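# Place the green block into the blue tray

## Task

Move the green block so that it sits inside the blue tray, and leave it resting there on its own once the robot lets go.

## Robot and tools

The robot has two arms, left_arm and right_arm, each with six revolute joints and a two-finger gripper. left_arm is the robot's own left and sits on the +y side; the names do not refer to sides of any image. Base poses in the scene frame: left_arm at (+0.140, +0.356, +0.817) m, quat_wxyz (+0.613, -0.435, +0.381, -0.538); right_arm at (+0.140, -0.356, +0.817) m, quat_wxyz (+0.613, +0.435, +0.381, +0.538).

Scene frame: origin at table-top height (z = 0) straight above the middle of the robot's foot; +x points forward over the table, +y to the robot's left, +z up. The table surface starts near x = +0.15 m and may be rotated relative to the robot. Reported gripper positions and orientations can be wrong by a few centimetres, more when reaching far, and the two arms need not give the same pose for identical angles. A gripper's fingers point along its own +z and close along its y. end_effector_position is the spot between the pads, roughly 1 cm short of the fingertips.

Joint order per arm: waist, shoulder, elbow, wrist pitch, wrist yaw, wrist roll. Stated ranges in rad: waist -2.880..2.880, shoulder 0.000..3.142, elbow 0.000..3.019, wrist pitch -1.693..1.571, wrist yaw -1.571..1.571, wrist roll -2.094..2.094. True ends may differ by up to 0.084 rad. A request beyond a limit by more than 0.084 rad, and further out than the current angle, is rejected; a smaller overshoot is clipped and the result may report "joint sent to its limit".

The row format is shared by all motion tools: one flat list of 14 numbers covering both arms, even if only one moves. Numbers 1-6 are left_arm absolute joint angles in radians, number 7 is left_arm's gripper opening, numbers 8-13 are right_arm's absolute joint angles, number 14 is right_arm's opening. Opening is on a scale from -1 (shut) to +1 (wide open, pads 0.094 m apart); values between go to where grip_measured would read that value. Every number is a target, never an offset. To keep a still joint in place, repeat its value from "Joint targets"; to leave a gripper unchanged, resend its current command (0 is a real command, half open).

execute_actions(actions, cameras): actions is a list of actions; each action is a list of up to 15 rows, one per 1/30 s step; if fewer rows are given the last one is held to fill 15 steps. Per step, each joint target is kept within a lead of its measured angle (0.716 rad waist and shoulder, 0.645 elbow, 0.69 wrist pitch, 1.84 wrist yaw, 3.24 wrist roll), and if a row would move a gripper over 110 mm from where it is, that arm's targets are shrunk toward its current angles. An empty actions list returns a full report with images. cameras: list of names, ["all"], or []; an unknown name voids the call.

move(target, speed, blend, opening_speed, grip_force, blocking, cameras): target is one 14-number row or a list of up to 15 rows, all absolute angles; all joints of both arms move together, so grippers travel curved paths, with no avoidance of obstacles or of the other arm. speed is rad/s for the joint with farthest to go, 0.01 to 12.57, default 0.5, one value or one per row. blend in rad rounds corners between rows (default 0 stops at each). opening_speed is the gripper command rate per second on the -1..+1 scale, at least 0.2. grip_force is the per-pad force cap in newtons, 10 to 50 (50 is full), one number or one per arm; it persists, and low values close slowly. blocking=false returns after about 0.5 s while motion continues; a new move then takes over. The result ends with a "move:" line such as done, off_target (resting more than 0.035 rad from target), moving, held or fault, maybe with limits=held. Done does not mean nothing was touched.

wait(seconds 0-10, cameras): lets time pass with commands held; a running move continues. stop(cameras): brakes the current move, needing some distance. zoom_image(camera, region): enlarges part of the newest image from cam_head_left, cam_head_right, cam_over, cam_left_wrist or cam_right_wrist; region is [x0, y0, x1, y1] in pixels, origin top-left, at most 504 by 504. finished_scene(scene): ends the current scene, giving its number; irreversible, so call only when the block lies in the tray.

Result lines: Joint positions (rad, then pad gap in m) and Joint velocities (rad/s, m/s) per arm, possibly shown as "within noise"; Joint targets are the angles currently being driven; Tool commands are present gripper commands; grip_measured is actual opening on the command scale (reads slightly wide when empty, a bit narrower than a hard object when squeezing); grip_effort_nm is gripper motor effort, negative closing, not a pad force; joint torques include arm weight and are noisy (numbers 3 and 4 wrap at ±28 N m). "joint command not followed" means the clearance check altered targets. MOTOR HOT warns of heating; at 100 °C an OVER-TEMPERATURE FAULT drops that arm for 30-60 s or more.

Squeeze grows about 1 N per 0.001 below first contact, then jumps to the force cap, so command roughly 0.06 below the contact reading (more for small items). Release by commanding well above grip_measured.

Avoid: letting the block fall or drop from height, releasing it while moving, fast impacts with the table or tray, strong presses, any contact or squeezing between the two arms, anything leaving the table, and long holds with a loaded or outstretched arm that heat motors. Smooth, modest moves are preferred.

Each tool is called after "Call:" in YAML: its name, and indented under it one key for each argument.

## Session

Call:
execute_actions:
  actions: []

Scene clock: 0.00 s.
left_arm: end_effector_position=(+0.3096, +0.8919, +0.3851) grip_measured=+1.000 grip_effort_nm=n/a end_effector_quat_wxyz=(-0.100, +0.674, -0.714, -0.161) | right_arm: end_effector_position=(+0.7291, -0.3753, +0.3110) grip_measured=+1.000 grip_effort_nm=n/a end_effector_quat_wxyz=(-0.026, +0.549, +0.835, -0.003)
Joint positions: left_arm=[2.497 1.975 1.136 0.453 0.49 -1.057 0.094] | right_arm=[-1.463 1.504 1.418 -0.304 0.083 1.073 0.094]
Joint velocities: within noise
Joint torques (N m): no reading
Heat: left arm: hottest shoulder 43 °C; right arm: hottest waist 38 °C.
Joint targets: left_arm=[2.499 1.974 1.131 0.454 0.490 -1.057] | right_arm=[-1.463 1.498 1.425 -0.303 0.083 1.073]
Tool commands: left_gripper/opening=+1.0 right_gripper/opening=+1.0

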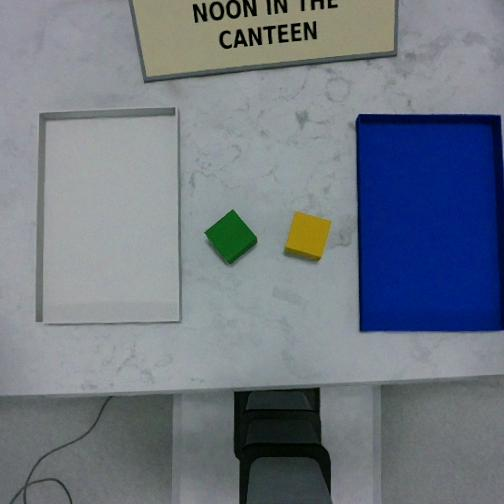

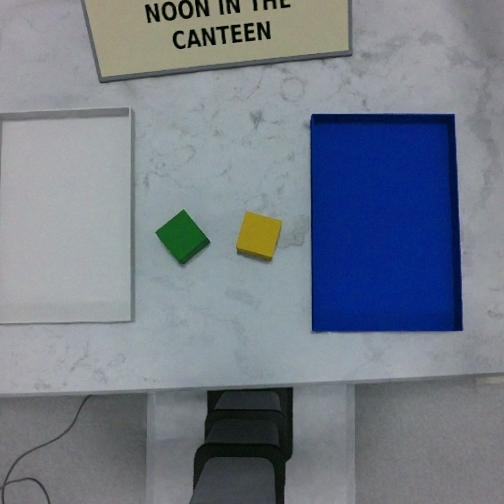

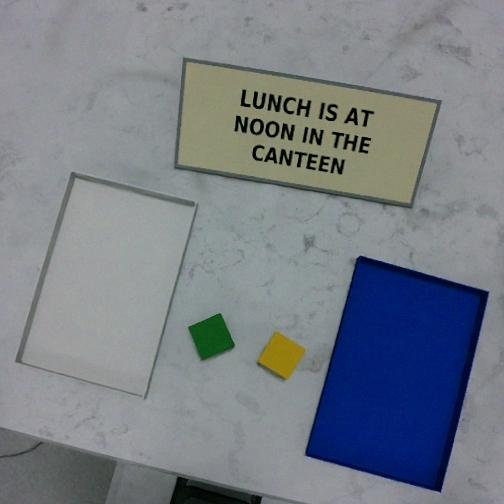

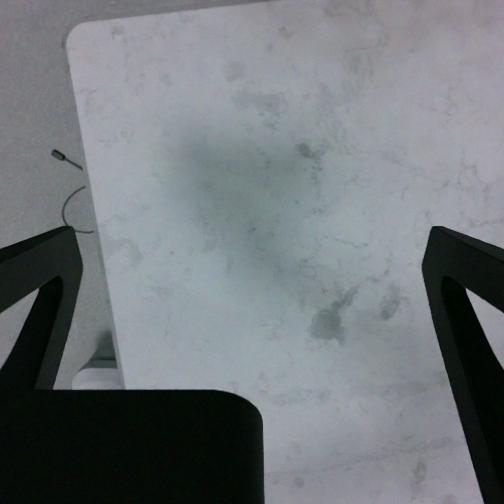

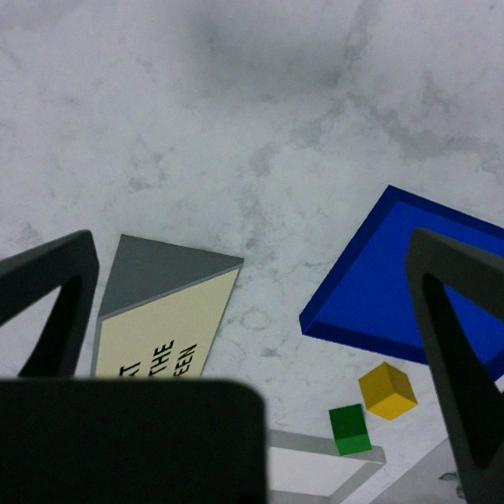

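Call:
move:
  target:
    - [2.499,1.974,1.131,0.454,0.49,-1.057,1,-1.15,1.85,1.15,0.2,0.4,1.07,1]
    - [2.499,1.974,1.131,0.454,0.49,-1.057,1,-0.79,2.438,1.554,0.435,0.726,1.07,1]
  blend: 0.1
  speed: 0.8
  cameras: ["cam_head_left","cam_over","cam_right_wrist"]

Scene clock: 6.03 s.
left_arm: end_effector_position=(+0.3096, +0.8919, +0.3851) grip_measured=+1.000 grip_effort_nm=-0.01 end_effector_quat_wxyz=(-0.100, +0.674, -0.714, -0.161) | right_arm: end_effector_position=(+0.3436, +0.0913, +0.1961) grip_measured=+1.000 grip_effort_nm=0.00 end_effector_quat_wxyz=(-0.005, +0.425, +0.905, +0.001)
Joint positions: left_arm=[2.497 1.975 1.136 0.453 0.49 -1.057 0.094] | right_arm=[-0.785 2.45 1.561 0.419 0.722 1.073 0.094]
Joint torques (N m): left_arm=[17.03 -7.24 -2.09 0.46 -0.29 0.11] | right_arm=[15.09 -7.24 -2.19 0.32 0.12 0.1]
Heat: left arm: hottest shoulder 43 °C; right arm: hottest waist 38 °C.
Joint targets: left_arm=[2.499 1.974 1.131 0.454 0.490 -1.057] | right_arm=[-0.791 2.437 1.562 0.435 0.726 1.070]
move: done
Images, in order (width x height): cam_head_left 504x504, cam_over 504x504, cam_right_wrist 504x504.

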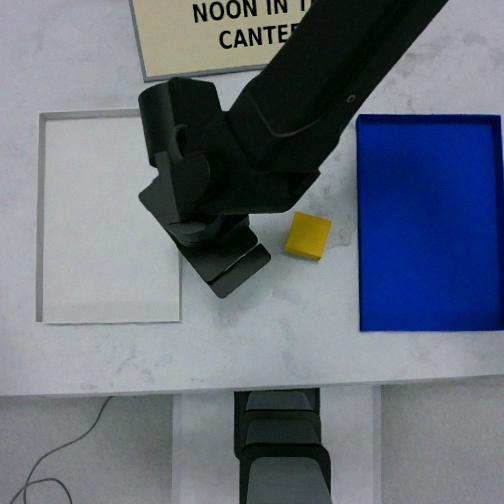

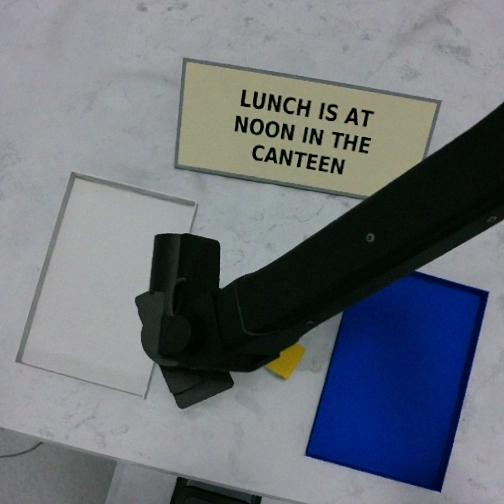

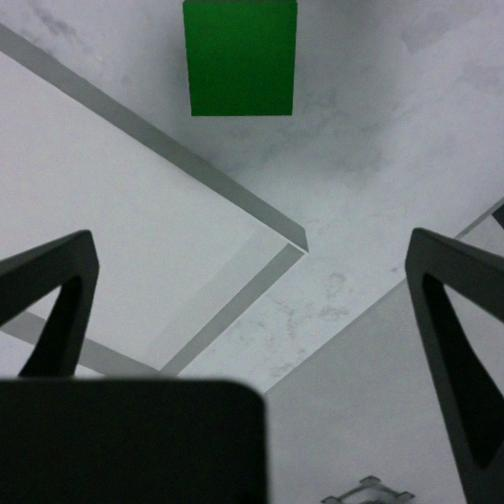

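Call:
move:
  target: [2.499,1.974,1.131,0.454,0.49,-1.057,1,-0.89,2.598,1.849,0.334,0.635,1.014,1]
  cameras: ["cam_head_left","cam_right_wrist"]

Scene clock: 9.90 s.
left_arm: end_effector_position=(+0.3096, +0.8919, +0.3851) grip_measured=+1.000 grip_effort_nm=-0.01 end_effector_quat_wxyz=(-0.100, +0.674, -0.714, -0.161) | right_arm: end_effector_position=(+0.3727, +0.0769, +0.1020) grip_measured=+1.000 grip_effort_nm=0.00 end_effector_quat_wxyz=(+0.010, +0.447, +0.895, +0.005)
Joint positions: left_arm=[2.497 1.975 1.136 0.453 0.49 -1.057 0.094] | right_arm=[-0.89 2.593 1.846 0.35 0.638 1.041 0.094]
Joint torques (N m): left_arm=[16.67 -7.65 -2.32 0.61 -0.31 0.06] | right_arm=[15.21 -6.07 -1.47 -0.83 -0.12 -0.05]
Heat: left arm: hottest shoulder 43 °C; right arm: hottest waist 38 °C.
Joint targets: left_arm=[2.499 1.974 1.131 0.454 0.490 -1.057] | right_arm=[-0.890 2.598 1.849 0.335 0.635 1.022]
move: done
Images, in order (width x height): cam_head_left 504x504, cam_right_wrist 504x504.

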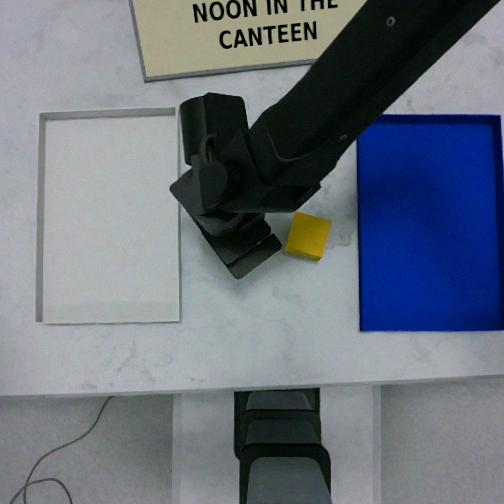

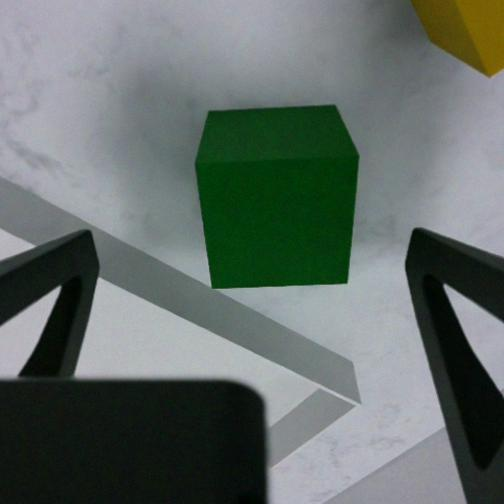

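Call:
move:
  target: [2.499,1.974,1.131,0.454,0.49,-1.057,1,-0.934,2.73,2.055,0.27,0.595,0.985,1]
  speed: 0.25
  cameras: ["cam_head_left","cam_right_wrist"]

Scene clock: 13.67 s.
left_arm: end_effector_position=(+0.3096, +0.8919, +0.3851) grip_measured=+1.000 grip_effort_nm=-0.01 end_effector_quat_wxyz=(-0.100, +0.674, -0.714, -0.161) | right_arm: end_effector_position=(+0.3785, +0.0956, +0.0816) grip_measured=+1.000 grip_effort_nm=0.00 end_effector_quat_wxyz=(+0.012, +0.412, +0.911, +0.001)
Joint positions: left_arm=[2.497 1.975 1.136 0.453 0.49 -1.057 0.094] | right_arm=[-0.885 2.666 1.999 0.267 0.652 0.967 0.094]
Joint torques (N m): left_arm=[17.32 -7.71 -2.1 0.49 -0.34 0.1] | right_arm=[12.16 -1.9 2.88 -0.13 -1.81 0.2]
Heat: left arm: hottest shoulder 43 °C; right arm: hottest waist 38 °C.
Joint targets: left_arm=[2.499 1.974 1.131 0.454 0.490 -1.057] | right_arm=[-0.934 2.730 2.046 0.269 0.603 0.977]
move: off_target (right_arm); right_arm: the shoulder is farthest, 0.064 rad from its target
Images, in order (width x height): cam_head_left 504x504, cam_right_wrist 504x504.

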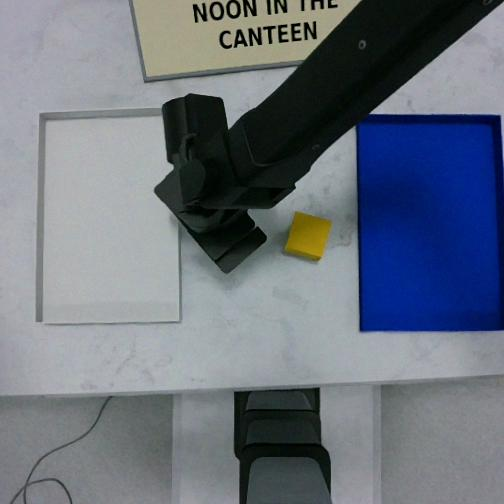

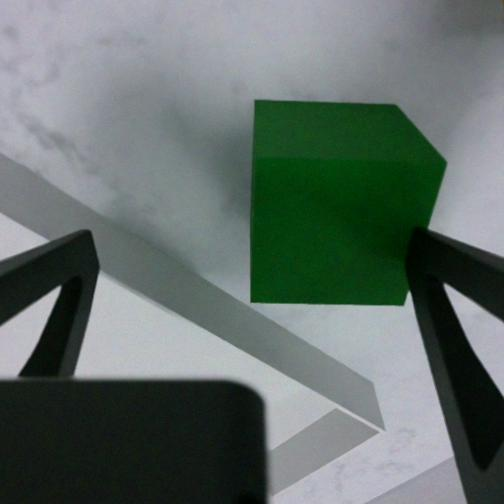

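Call:
move:
  target: [2.499,1.974,1.131,0.454,0.49,-1.057,1,-0.893,2.60,1.832,0.35,0.633,1.01,1]
  speed: 0.25
  cameras: ["cam_head_left","cam_right_wrist"]

Scene clock: 16.23 s.
left_arm: end_effector_position=(+0.3096, +0.8919, +0.3851) grip_measured=+1.000 grip_effort_nm=-0.01 end_effector_quat_wxyz=(-0.100, +0.674, -0.714, -0.161) | right_arm: end_effector_position=(+0.3600, +0.0781, +0.0977) grip_measured=+1.000 grip_effort_nm=0.00 end_effector_quat_wxyz=(-0.002, +0.418, +0.908, +0.006)
Joint positions: left_arm=[2.497 1.975 1.136 0.453 0.49 -1.057 0.094] | right_arm=[-0.893 2.61 1.855 0.335 0.621 0.99 0.094]
Joint torques (N m): left_arm=[17.26 -6.36 -2.04 0.59 -0.28 0.09] | right_arm=[15.33 -7.3 -3.17 0.31 0.12 0.35]
Heat: left arm: hottest shoulder 43 °C; right arm: hottest waist 38 °C.
Joint targets: left_arm=[2.499 1.974 1.131 0.454 0.490 -1.057] | right_arm=[-0.893 2.599 1.841 0.350 0.625 1.009]
move: done
Images, in order (width x height): cam_head_left 504x504, cam_right_wrist 504x504.

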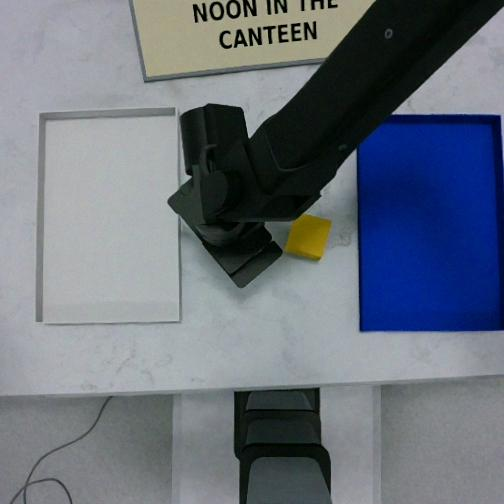

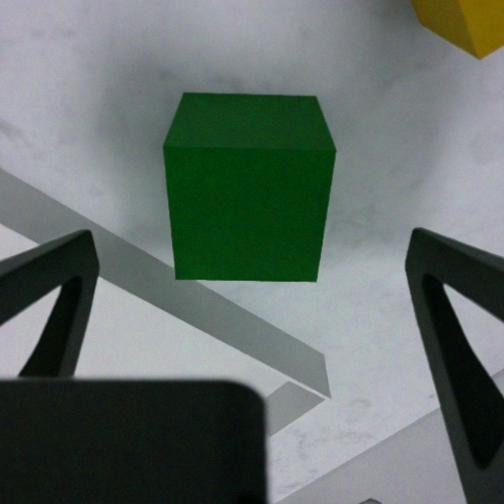

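Call:
move:
  target: [2.499,1.974,1.131,0.454,0.49,-1.057,1,-0.913,2.679,1.96,0.311,0.6145,0.98,1]
  speed: 0.15
  cameras: ["cam_right_wrist"]

Scene clock: 20.60 s.
left_arm: end_effector_position=(+0.3096, +0.8919, +0.3851) grip_measured=+1.000 grip_effort_nm=-0.01 end_effector_quat_wxyz=(-0.100, +0.674, -0.714, -0.161) | right_arm: end_effector_position=(+0.3629, +0.0864, +0.0787) grip_measured=+1.000 grip_effort_nm=0.00 end_effector_quat_wxyz=(+0.009, +0.428, +0.904, +0.011)
Joint positions: left_arm=[2.497 1.975 1.136 0.453 0.49 -1.057 0.094] | right_arm=[-0.899 2.669 1.955 0.325 0.618 0.992 0.094]
Joint torques (N m): left_arm=[17.03 -7.71 -2.18 0.62 -0.3 0.08] | right_arm=[14.68 -5.36 -1.07 -0.81 -0.15 0.02]
Heat: left arm: hottest shoulder 43 °C; right arm: hottest waist 38 °C.
Joint targets: left_arm=[2.499 1.974 1.131 0.454 0.490 -1.057] | right_arm=[-0.912 2.680 1.959 0.310 0.615 0.981]
move: done
Images, in order (width x height): cam_right_wrist 504x504.

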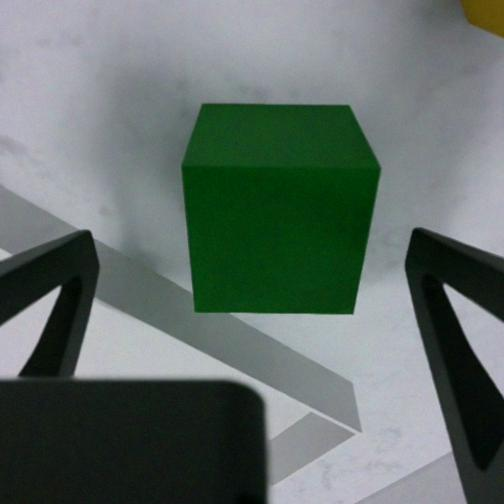

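Call:
move:
  target: [2.499,1.974,1.131,0.454,0.49,-1.057,1,-0.931,2.681,1.96,0.305,0.6145,0.98,1]
  speed: 0.15
  cameras: ["cam_right_wrist"]

Scene clock: 23.13 s.
left_arm: end_effector_position=(+0.3096, +0.8919, +0.3851) grip_measured=+1.000 grip_effort_nm=-0.01 end_effector_quat_wxyz=(-0.100, +0.674, -0.714, -0.161) | right_arm: end_effector_position=(+0.3631, +0.0698, +0.0694) grip_measured=+1.000 grip_effort_nm=0.00 end_effector_quat_wxyz=(+0.010, +0.430, +0.903, +0.000)
Joint positions: left_arm=[2.497 1.975 1.136 0.453 0.49 -1.057 0.094] | right_arm=[-0.92 2.669 1.955 0.321 0.618 0.992 0.094]
Joint torques (N m): left_arm=[16.67 -7 -2.09 0.59 -0.32 0.08] | right_arm=[13.74 -5.36 -1.24 -0.85 -0.13 0]
Heat: left arm: hottest shoulder 43 °C; right arm: hottest waist 38 °C.
Joint targets: left_arm=[2.499 1.974 1.131 0.454 0.490 -1.057] | right_arm=[-0.931 2.681 1.960 0.305 0.615 0.980]
move: done
Images, in order (width x height): cam_right_wrist 504x504.

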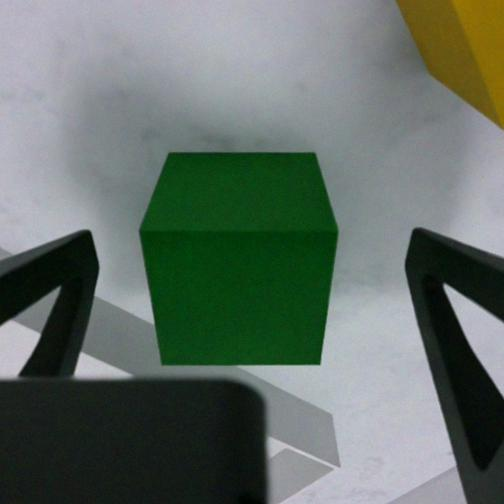

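Call:
move:
  target: [2.499,1.974,1.131,0.454,0.49,-1.057,1,-0.936,2.739,2.063,0.265,0.601,0.97,1]
  speed: 0.15
  cameras: ["cam_right_wrist"]

Scene clock: 25.37 s.
left_arm: end_effector_position=(+0.3096, +0.8919, +0.3851) grip_measured=+1.000 grip_effort_nm=-0.01 end_effector_quat_wxyz=(-0.100, +0.674, -0.714, -0.161) | right_arm: end_effector_position=(+0.3638, +0.0830, +0.0541) grip_measured=+1.000 grip_effort_nm=0.00 end_effector_quat_wxyz=(+0.009, +0.432, +0.902, +0.008)
Joint positions: left_arm=[2.497 1.975 1.136 0.453 0.49 -1.057 0.094] | right_arm=[-0.92 2.726 2.059 0.281 0.604 0.992 0.094]
Joint torques (N m): left_arm=[17.2 -7.18 -2.22 0.46 -0.35 0.1] | right_arm=[14.1 -5.01 -1.02 -0.85 -0.15 -0.07]
Heat: left arm: hottest shoulder 43 °C; right arm: hottest waist 38 °C.
Joint targets: left_arm=[2.499 1.974 1.131 0.454 0.490 -1.057] | right_arm=[-0.936 2.739 2.064 0.265 0.601 0.973]
move: done
Images, in order (width x height): cam_right_wrist 504x504.

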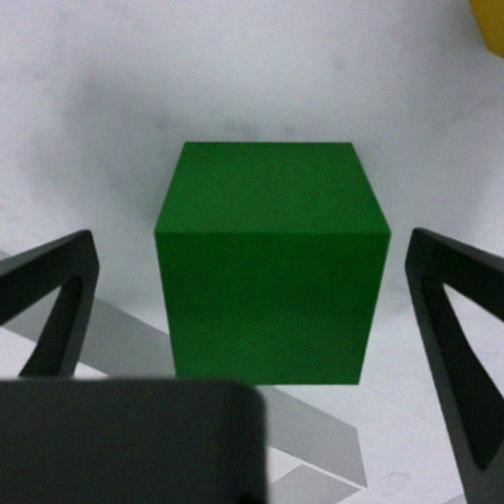

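Call:
move:
  target: [2.499,1.974,1.131,0.454,0.49,-1.057,1,-0.936,2.739,2.064,0.265,0.601,0.972,-0.1]
  opening_speed: 0.6
  grip_force: 40
  cameras: ["cam_right_wrist"]

Scene clock: 28.23 s.
left_arm: end_effector_position=(+0.3096, +0.8919, +0.3851) grip_measured=+1.000 grip_effort_nm=-0.01 end_effector_quat_wxyz=(-0.100, +0.674, -0.714, -0.161) | right_arm: end_effector_position=(+0.3639, +0.0815, +0.0534) grip_measured=+0.083 grip_effort_nm=-0.80 end_effector_quat_wxyz=(+0.010, +0.431, +0.902, +0.007)
Joint positions: left_arm=[2.497 1.975 1.136 0.453 0.49 -1.057 0.094] | right_arm=[-0.922 2.726 2.059 0.281 0.606 0.99 0.051]
Joint torques (N m): left_arm=[16.85 -7.18 -2.17 0.7 -0.35 0.1] | right_arm=[14.21 -5.13 -0.91 -0.87 -0.11 -0.06]
Heat: left arm: hottest shoulder 43 °C; right arm: hottest waist 39 °C.
Joint targets: left_arm=[2.499 1.974 1.131 0.454 0.490 -1.057] | right_arm=[-0.937 2.739 2.064 0.265 0.603 0.972]
grip_force (N): 40, 40
move: done
Images, in order (width x height): cam_right_wrist 504x504.

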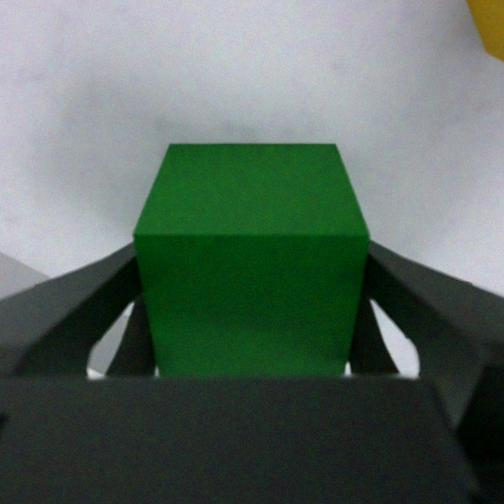

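Call:
move:
  target:
    - [2.499,1.974,1.131,0.454,0.49,-1.057,1,-0.79,2.42,1.53,0.44,0.726,1.02,-0.1]
    - [2.499,1.974,1.131,0.454,0.49,-1.057,1,-1.231,2.229,1.185,0.69,0.32,1.07,-0.1]
  blend: 0.05
  cameras: ["cam_head_left","cam_right_wrist"]

Scene clock: 33.13 s.
left_arm: end_effector_position=(+0.3096, +0.8919, +0.3851) grip_measured=+1.000 grip_effort_nm=-0.01 end_effector_quat_wxyz=(-0.100, +0.674, -0.714, -0.161) | right_arm: end_effector_position=(+0.3725, -0.1975, +0.1363) grip_measured=+0.082 grip_effort_nm=-0.84 end_effector_quat_wxyz=(+0.002, +0.507, +0.862, -0.004)
Joint positions: left_arm=[2.497 1.975 1.136 0.453 0.49 -1.057 0.094] | right_arm=[-1.238 2.248 1.22 0.672 0.322 1.047 0.051]
Joint torques (N m): left_arm=[16.79 -7.59 -2.11 0.76 -0.33 0.08] | right_arm=[7.24 -8.53 -7.82 0.49 -0.12 0.39]
Heat: left arm: hottest shoulder 43 °C; right arm: hottest waist 39 °C.
Joint targets: left_arm=[2.499 1.974 1.131 0.454 0.490 -1.057] | right_arm=[-1.231 2.228 1.186 0.690 0.319 1.066]
grip_force (N): 40, 40
move: done
Images, in order (width x height): cam_head_left 504x504, cam_right_wrist 504x504.

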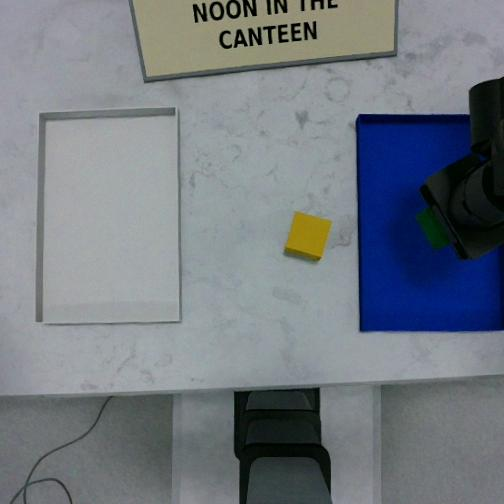

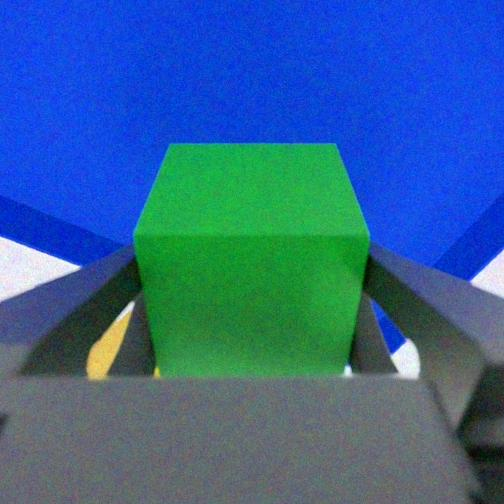

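Call:
move:
  target: [2.499,1.974,1.131,0.454,0.49,-1.057,1,-1.262,2.413,1.478,0.593,0.28,1.05,-0.1]
  speed: 0.2

Scene clock: 36.87 s.
left_arm: end_effector_position=(+0.3096, +0.8919, +0.3851) grip_measured=+1.000 grip_effort_nm=-0.01 end_effector_quat_wxyz=(-0.100, +0.674, -0.714, -0.161) | right_arm: end_effector_position=(+0.3812, -0.1796, +0.0653) grip_measured=+0.082 grip_effort_nm=-0.84 end_effector_quat_wxyz=(+0.011, +0.514, +0.858, +0.016)
Joint positions: left_arm=[2.497 1.975 1.136 0.453 0.49 -1.057 0.094] | right_arm=[-1.252 2.401 1.475 0.609 0.284 1.047 0.051]
Joint torques (N m): left_arm=[16.56 -6.89 -2.32 0.75 -0.34 0.08] | right_arm=[6.59 -5.77 -3.77 -0.81 -0.15 0.17]
Heat: left arm: hottest shoulder 43 °C; right arm: hottest waist 39 °C.
Joint targets: left_arm=[2.499 1.974 1.131 0.454 0.490 -1.057] | right_arm=[-1.261 2.414 1.477 0.594 0.280 1.050]
grip_force (N): 40, 40
move: done

Call:
move:
  target: [2.499,1.974,1.131,0.454,0.49,-1.057,1,-1.267,2.431,1.506,0.583,0.276,1.05,-0.1]
  speed: 0.1
  cameras: ["cam_head_right","cam_right_wrist"]

Scene clock: 38.50 s.
left_arm: end_effector_position=(+0.3096, +0.8919, +0.3851) grip_measured=+1.000 grip_effort_nm=-0.01 end_effector_quat_wxyz=(-0.100, +0.674, -0.714, -0.161) | right_arm: end_effector_position=(+0.3838, -0.1818, +0.0572) grip_measured=+0.082 grip_effort_nm=-0.84 end_effector_quat_wxyz=(+0.014, +0.515, +0.857, +0.016)
Joint positions: left_arm=[2.497 1.975 1.136 0.453 0.49 -1.057 0.094] | right_arm=[-1.258 2.415 1.504 0.598 0.281 1.047 0.051]
Joint torques (N m): left_arm=[17.03 -7.18 -2.13 0.64 -0.31 0.09] | right_arm=[6.24 -5.71 -3.69 -0.79 -0.15 0.17]
Heat: left arm: hottest shoulder 43 °C; right arm: hottest waist 39 °C.
Joint targets: left_arm=[2.499 1.974 1.131 0.454 0.490 -1.057] | right_arm=[-1.267 2.430 1.506 0.583 0.277 1.050]
grip_force (N): 40, 40
move: done
Images, in order (width x height): cam_head_right 504x504, cam_right_wrist 504x504.

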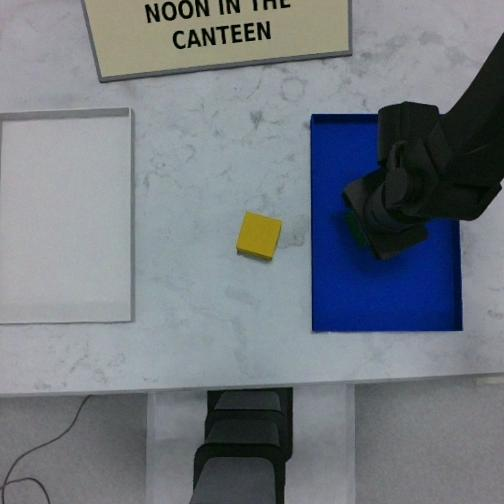

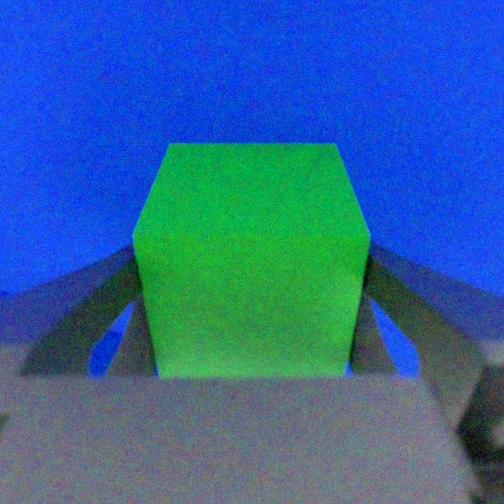

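Good; release and rise.

Call:
move:
  target: [2.499,1.974,1.131,0.454,0.49,-1.057,1,-1.267,2.434,1.511,0.581,0.276,1.05,0.5]
  opening_speed: 0.5

Call:
move:
  target: [2.499,1.974,1.131,0.454,0.49,-1.057,1,-1.231,2.2,1.14,0.69,0.32,1.05,0.5]
  cameras: ["cam_head_right","cam_right_wrist"]

Scene clock: 41.80 s.
left_arm: end_effector_position=(+0.3096, +0.8919, +0.3851) grip_measured=+1.000 grip_effort_nm=-0.01 end_effector_quat_wxyz=(-0.100, +0.674, -0.714, -0.161) | right_arm: end_effector_position=(+0.3831, -0.1813, +0.0563) grip_measured=+0.496 grip_effort_nm=0.14 end_effector_quat_wxyz=(+0.013, +0.515, +0.857, +0.016)
Joint positions: left_arm=[2.497 1.975 1.136 0.453 0.49 -1.057 0.094] | right_arm=[-1.258 2.418 1.507 0.598 0.279 1.047 0.07]
Joint torques (N m): left_arm=[17.03 -7.47 -2.04 0.69 -0.31 0.1] | right_arm=[6.42 -5.54 -3.62 -0.85 -0.14 0.16]
Heat: left arm: hottest shoulder 43 °C; right arm: hottest waist 39 °C.
Joint targets: left_arm=[2.499 1.974 1.131 0.454 0.490 -1.057] | right_arm=[-1.267 2.434 1.510 0.581 0.276 1.050]
grip_force (N): 40, 40
move: done

Scene clock: 43.23 s.
left_arm: end_effector_position=(+0.3096, +0.8919, +0.3851) grip_measured=+1.000 grip_effort_nm=-0.01 end_effector_quat_wxyz=(-0.100, +0.674, -0.714, -0.161) | right_arm: end_effector_position=(+0.3709, -0.2052, +0.1493) grip_measured=+0.497 grip_effort_nm=0.13 end_effector_quat_wxyz=(-0.004, +0.506, +0.862, -0.007)
Joint positions: left_arm=[2.497 1.975 1.136 0.453 0.49 -1.057 0.094] | right_arm=[-1.244 2.214 1.172 0.672 0.316 1.047 0.07]
Joint torques (N m): left_arm=[17.55 -7 -2.13 0.61 -0.28 0.08] | right_arm=[7.53 -8.35 -7.73 0.4 0.13 0.18]
Heat: left arm: hottest shoulder 43 °C; right arm: hottest waist 39 °C.
Joint targets: left_arm=[2.499 1.974 1.131 0.454 0.490 -1.057] | right_arm=[-1.231 2.200 1.141 0.689 0.320 1.050]
grip_force (N): 40, 40
move: done
Images, in order (width x height): cam_head_right 504x504, cam_right_wrist 504x504.

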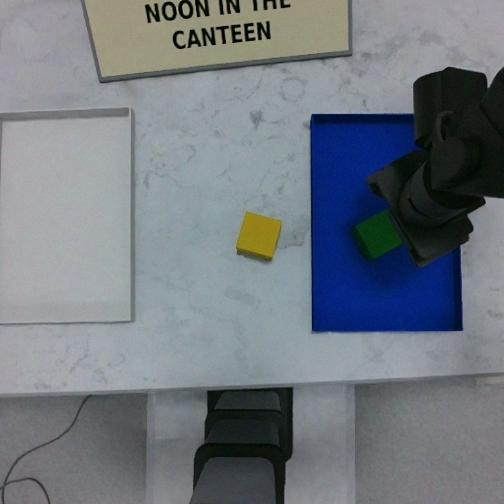

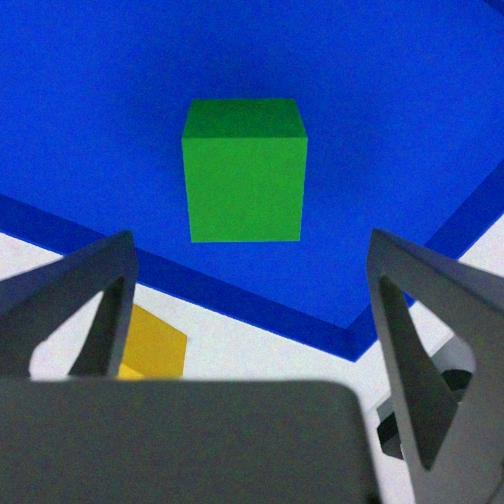

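Call:
finished_scene:
  scene: 2

The scene is finished: the task was done.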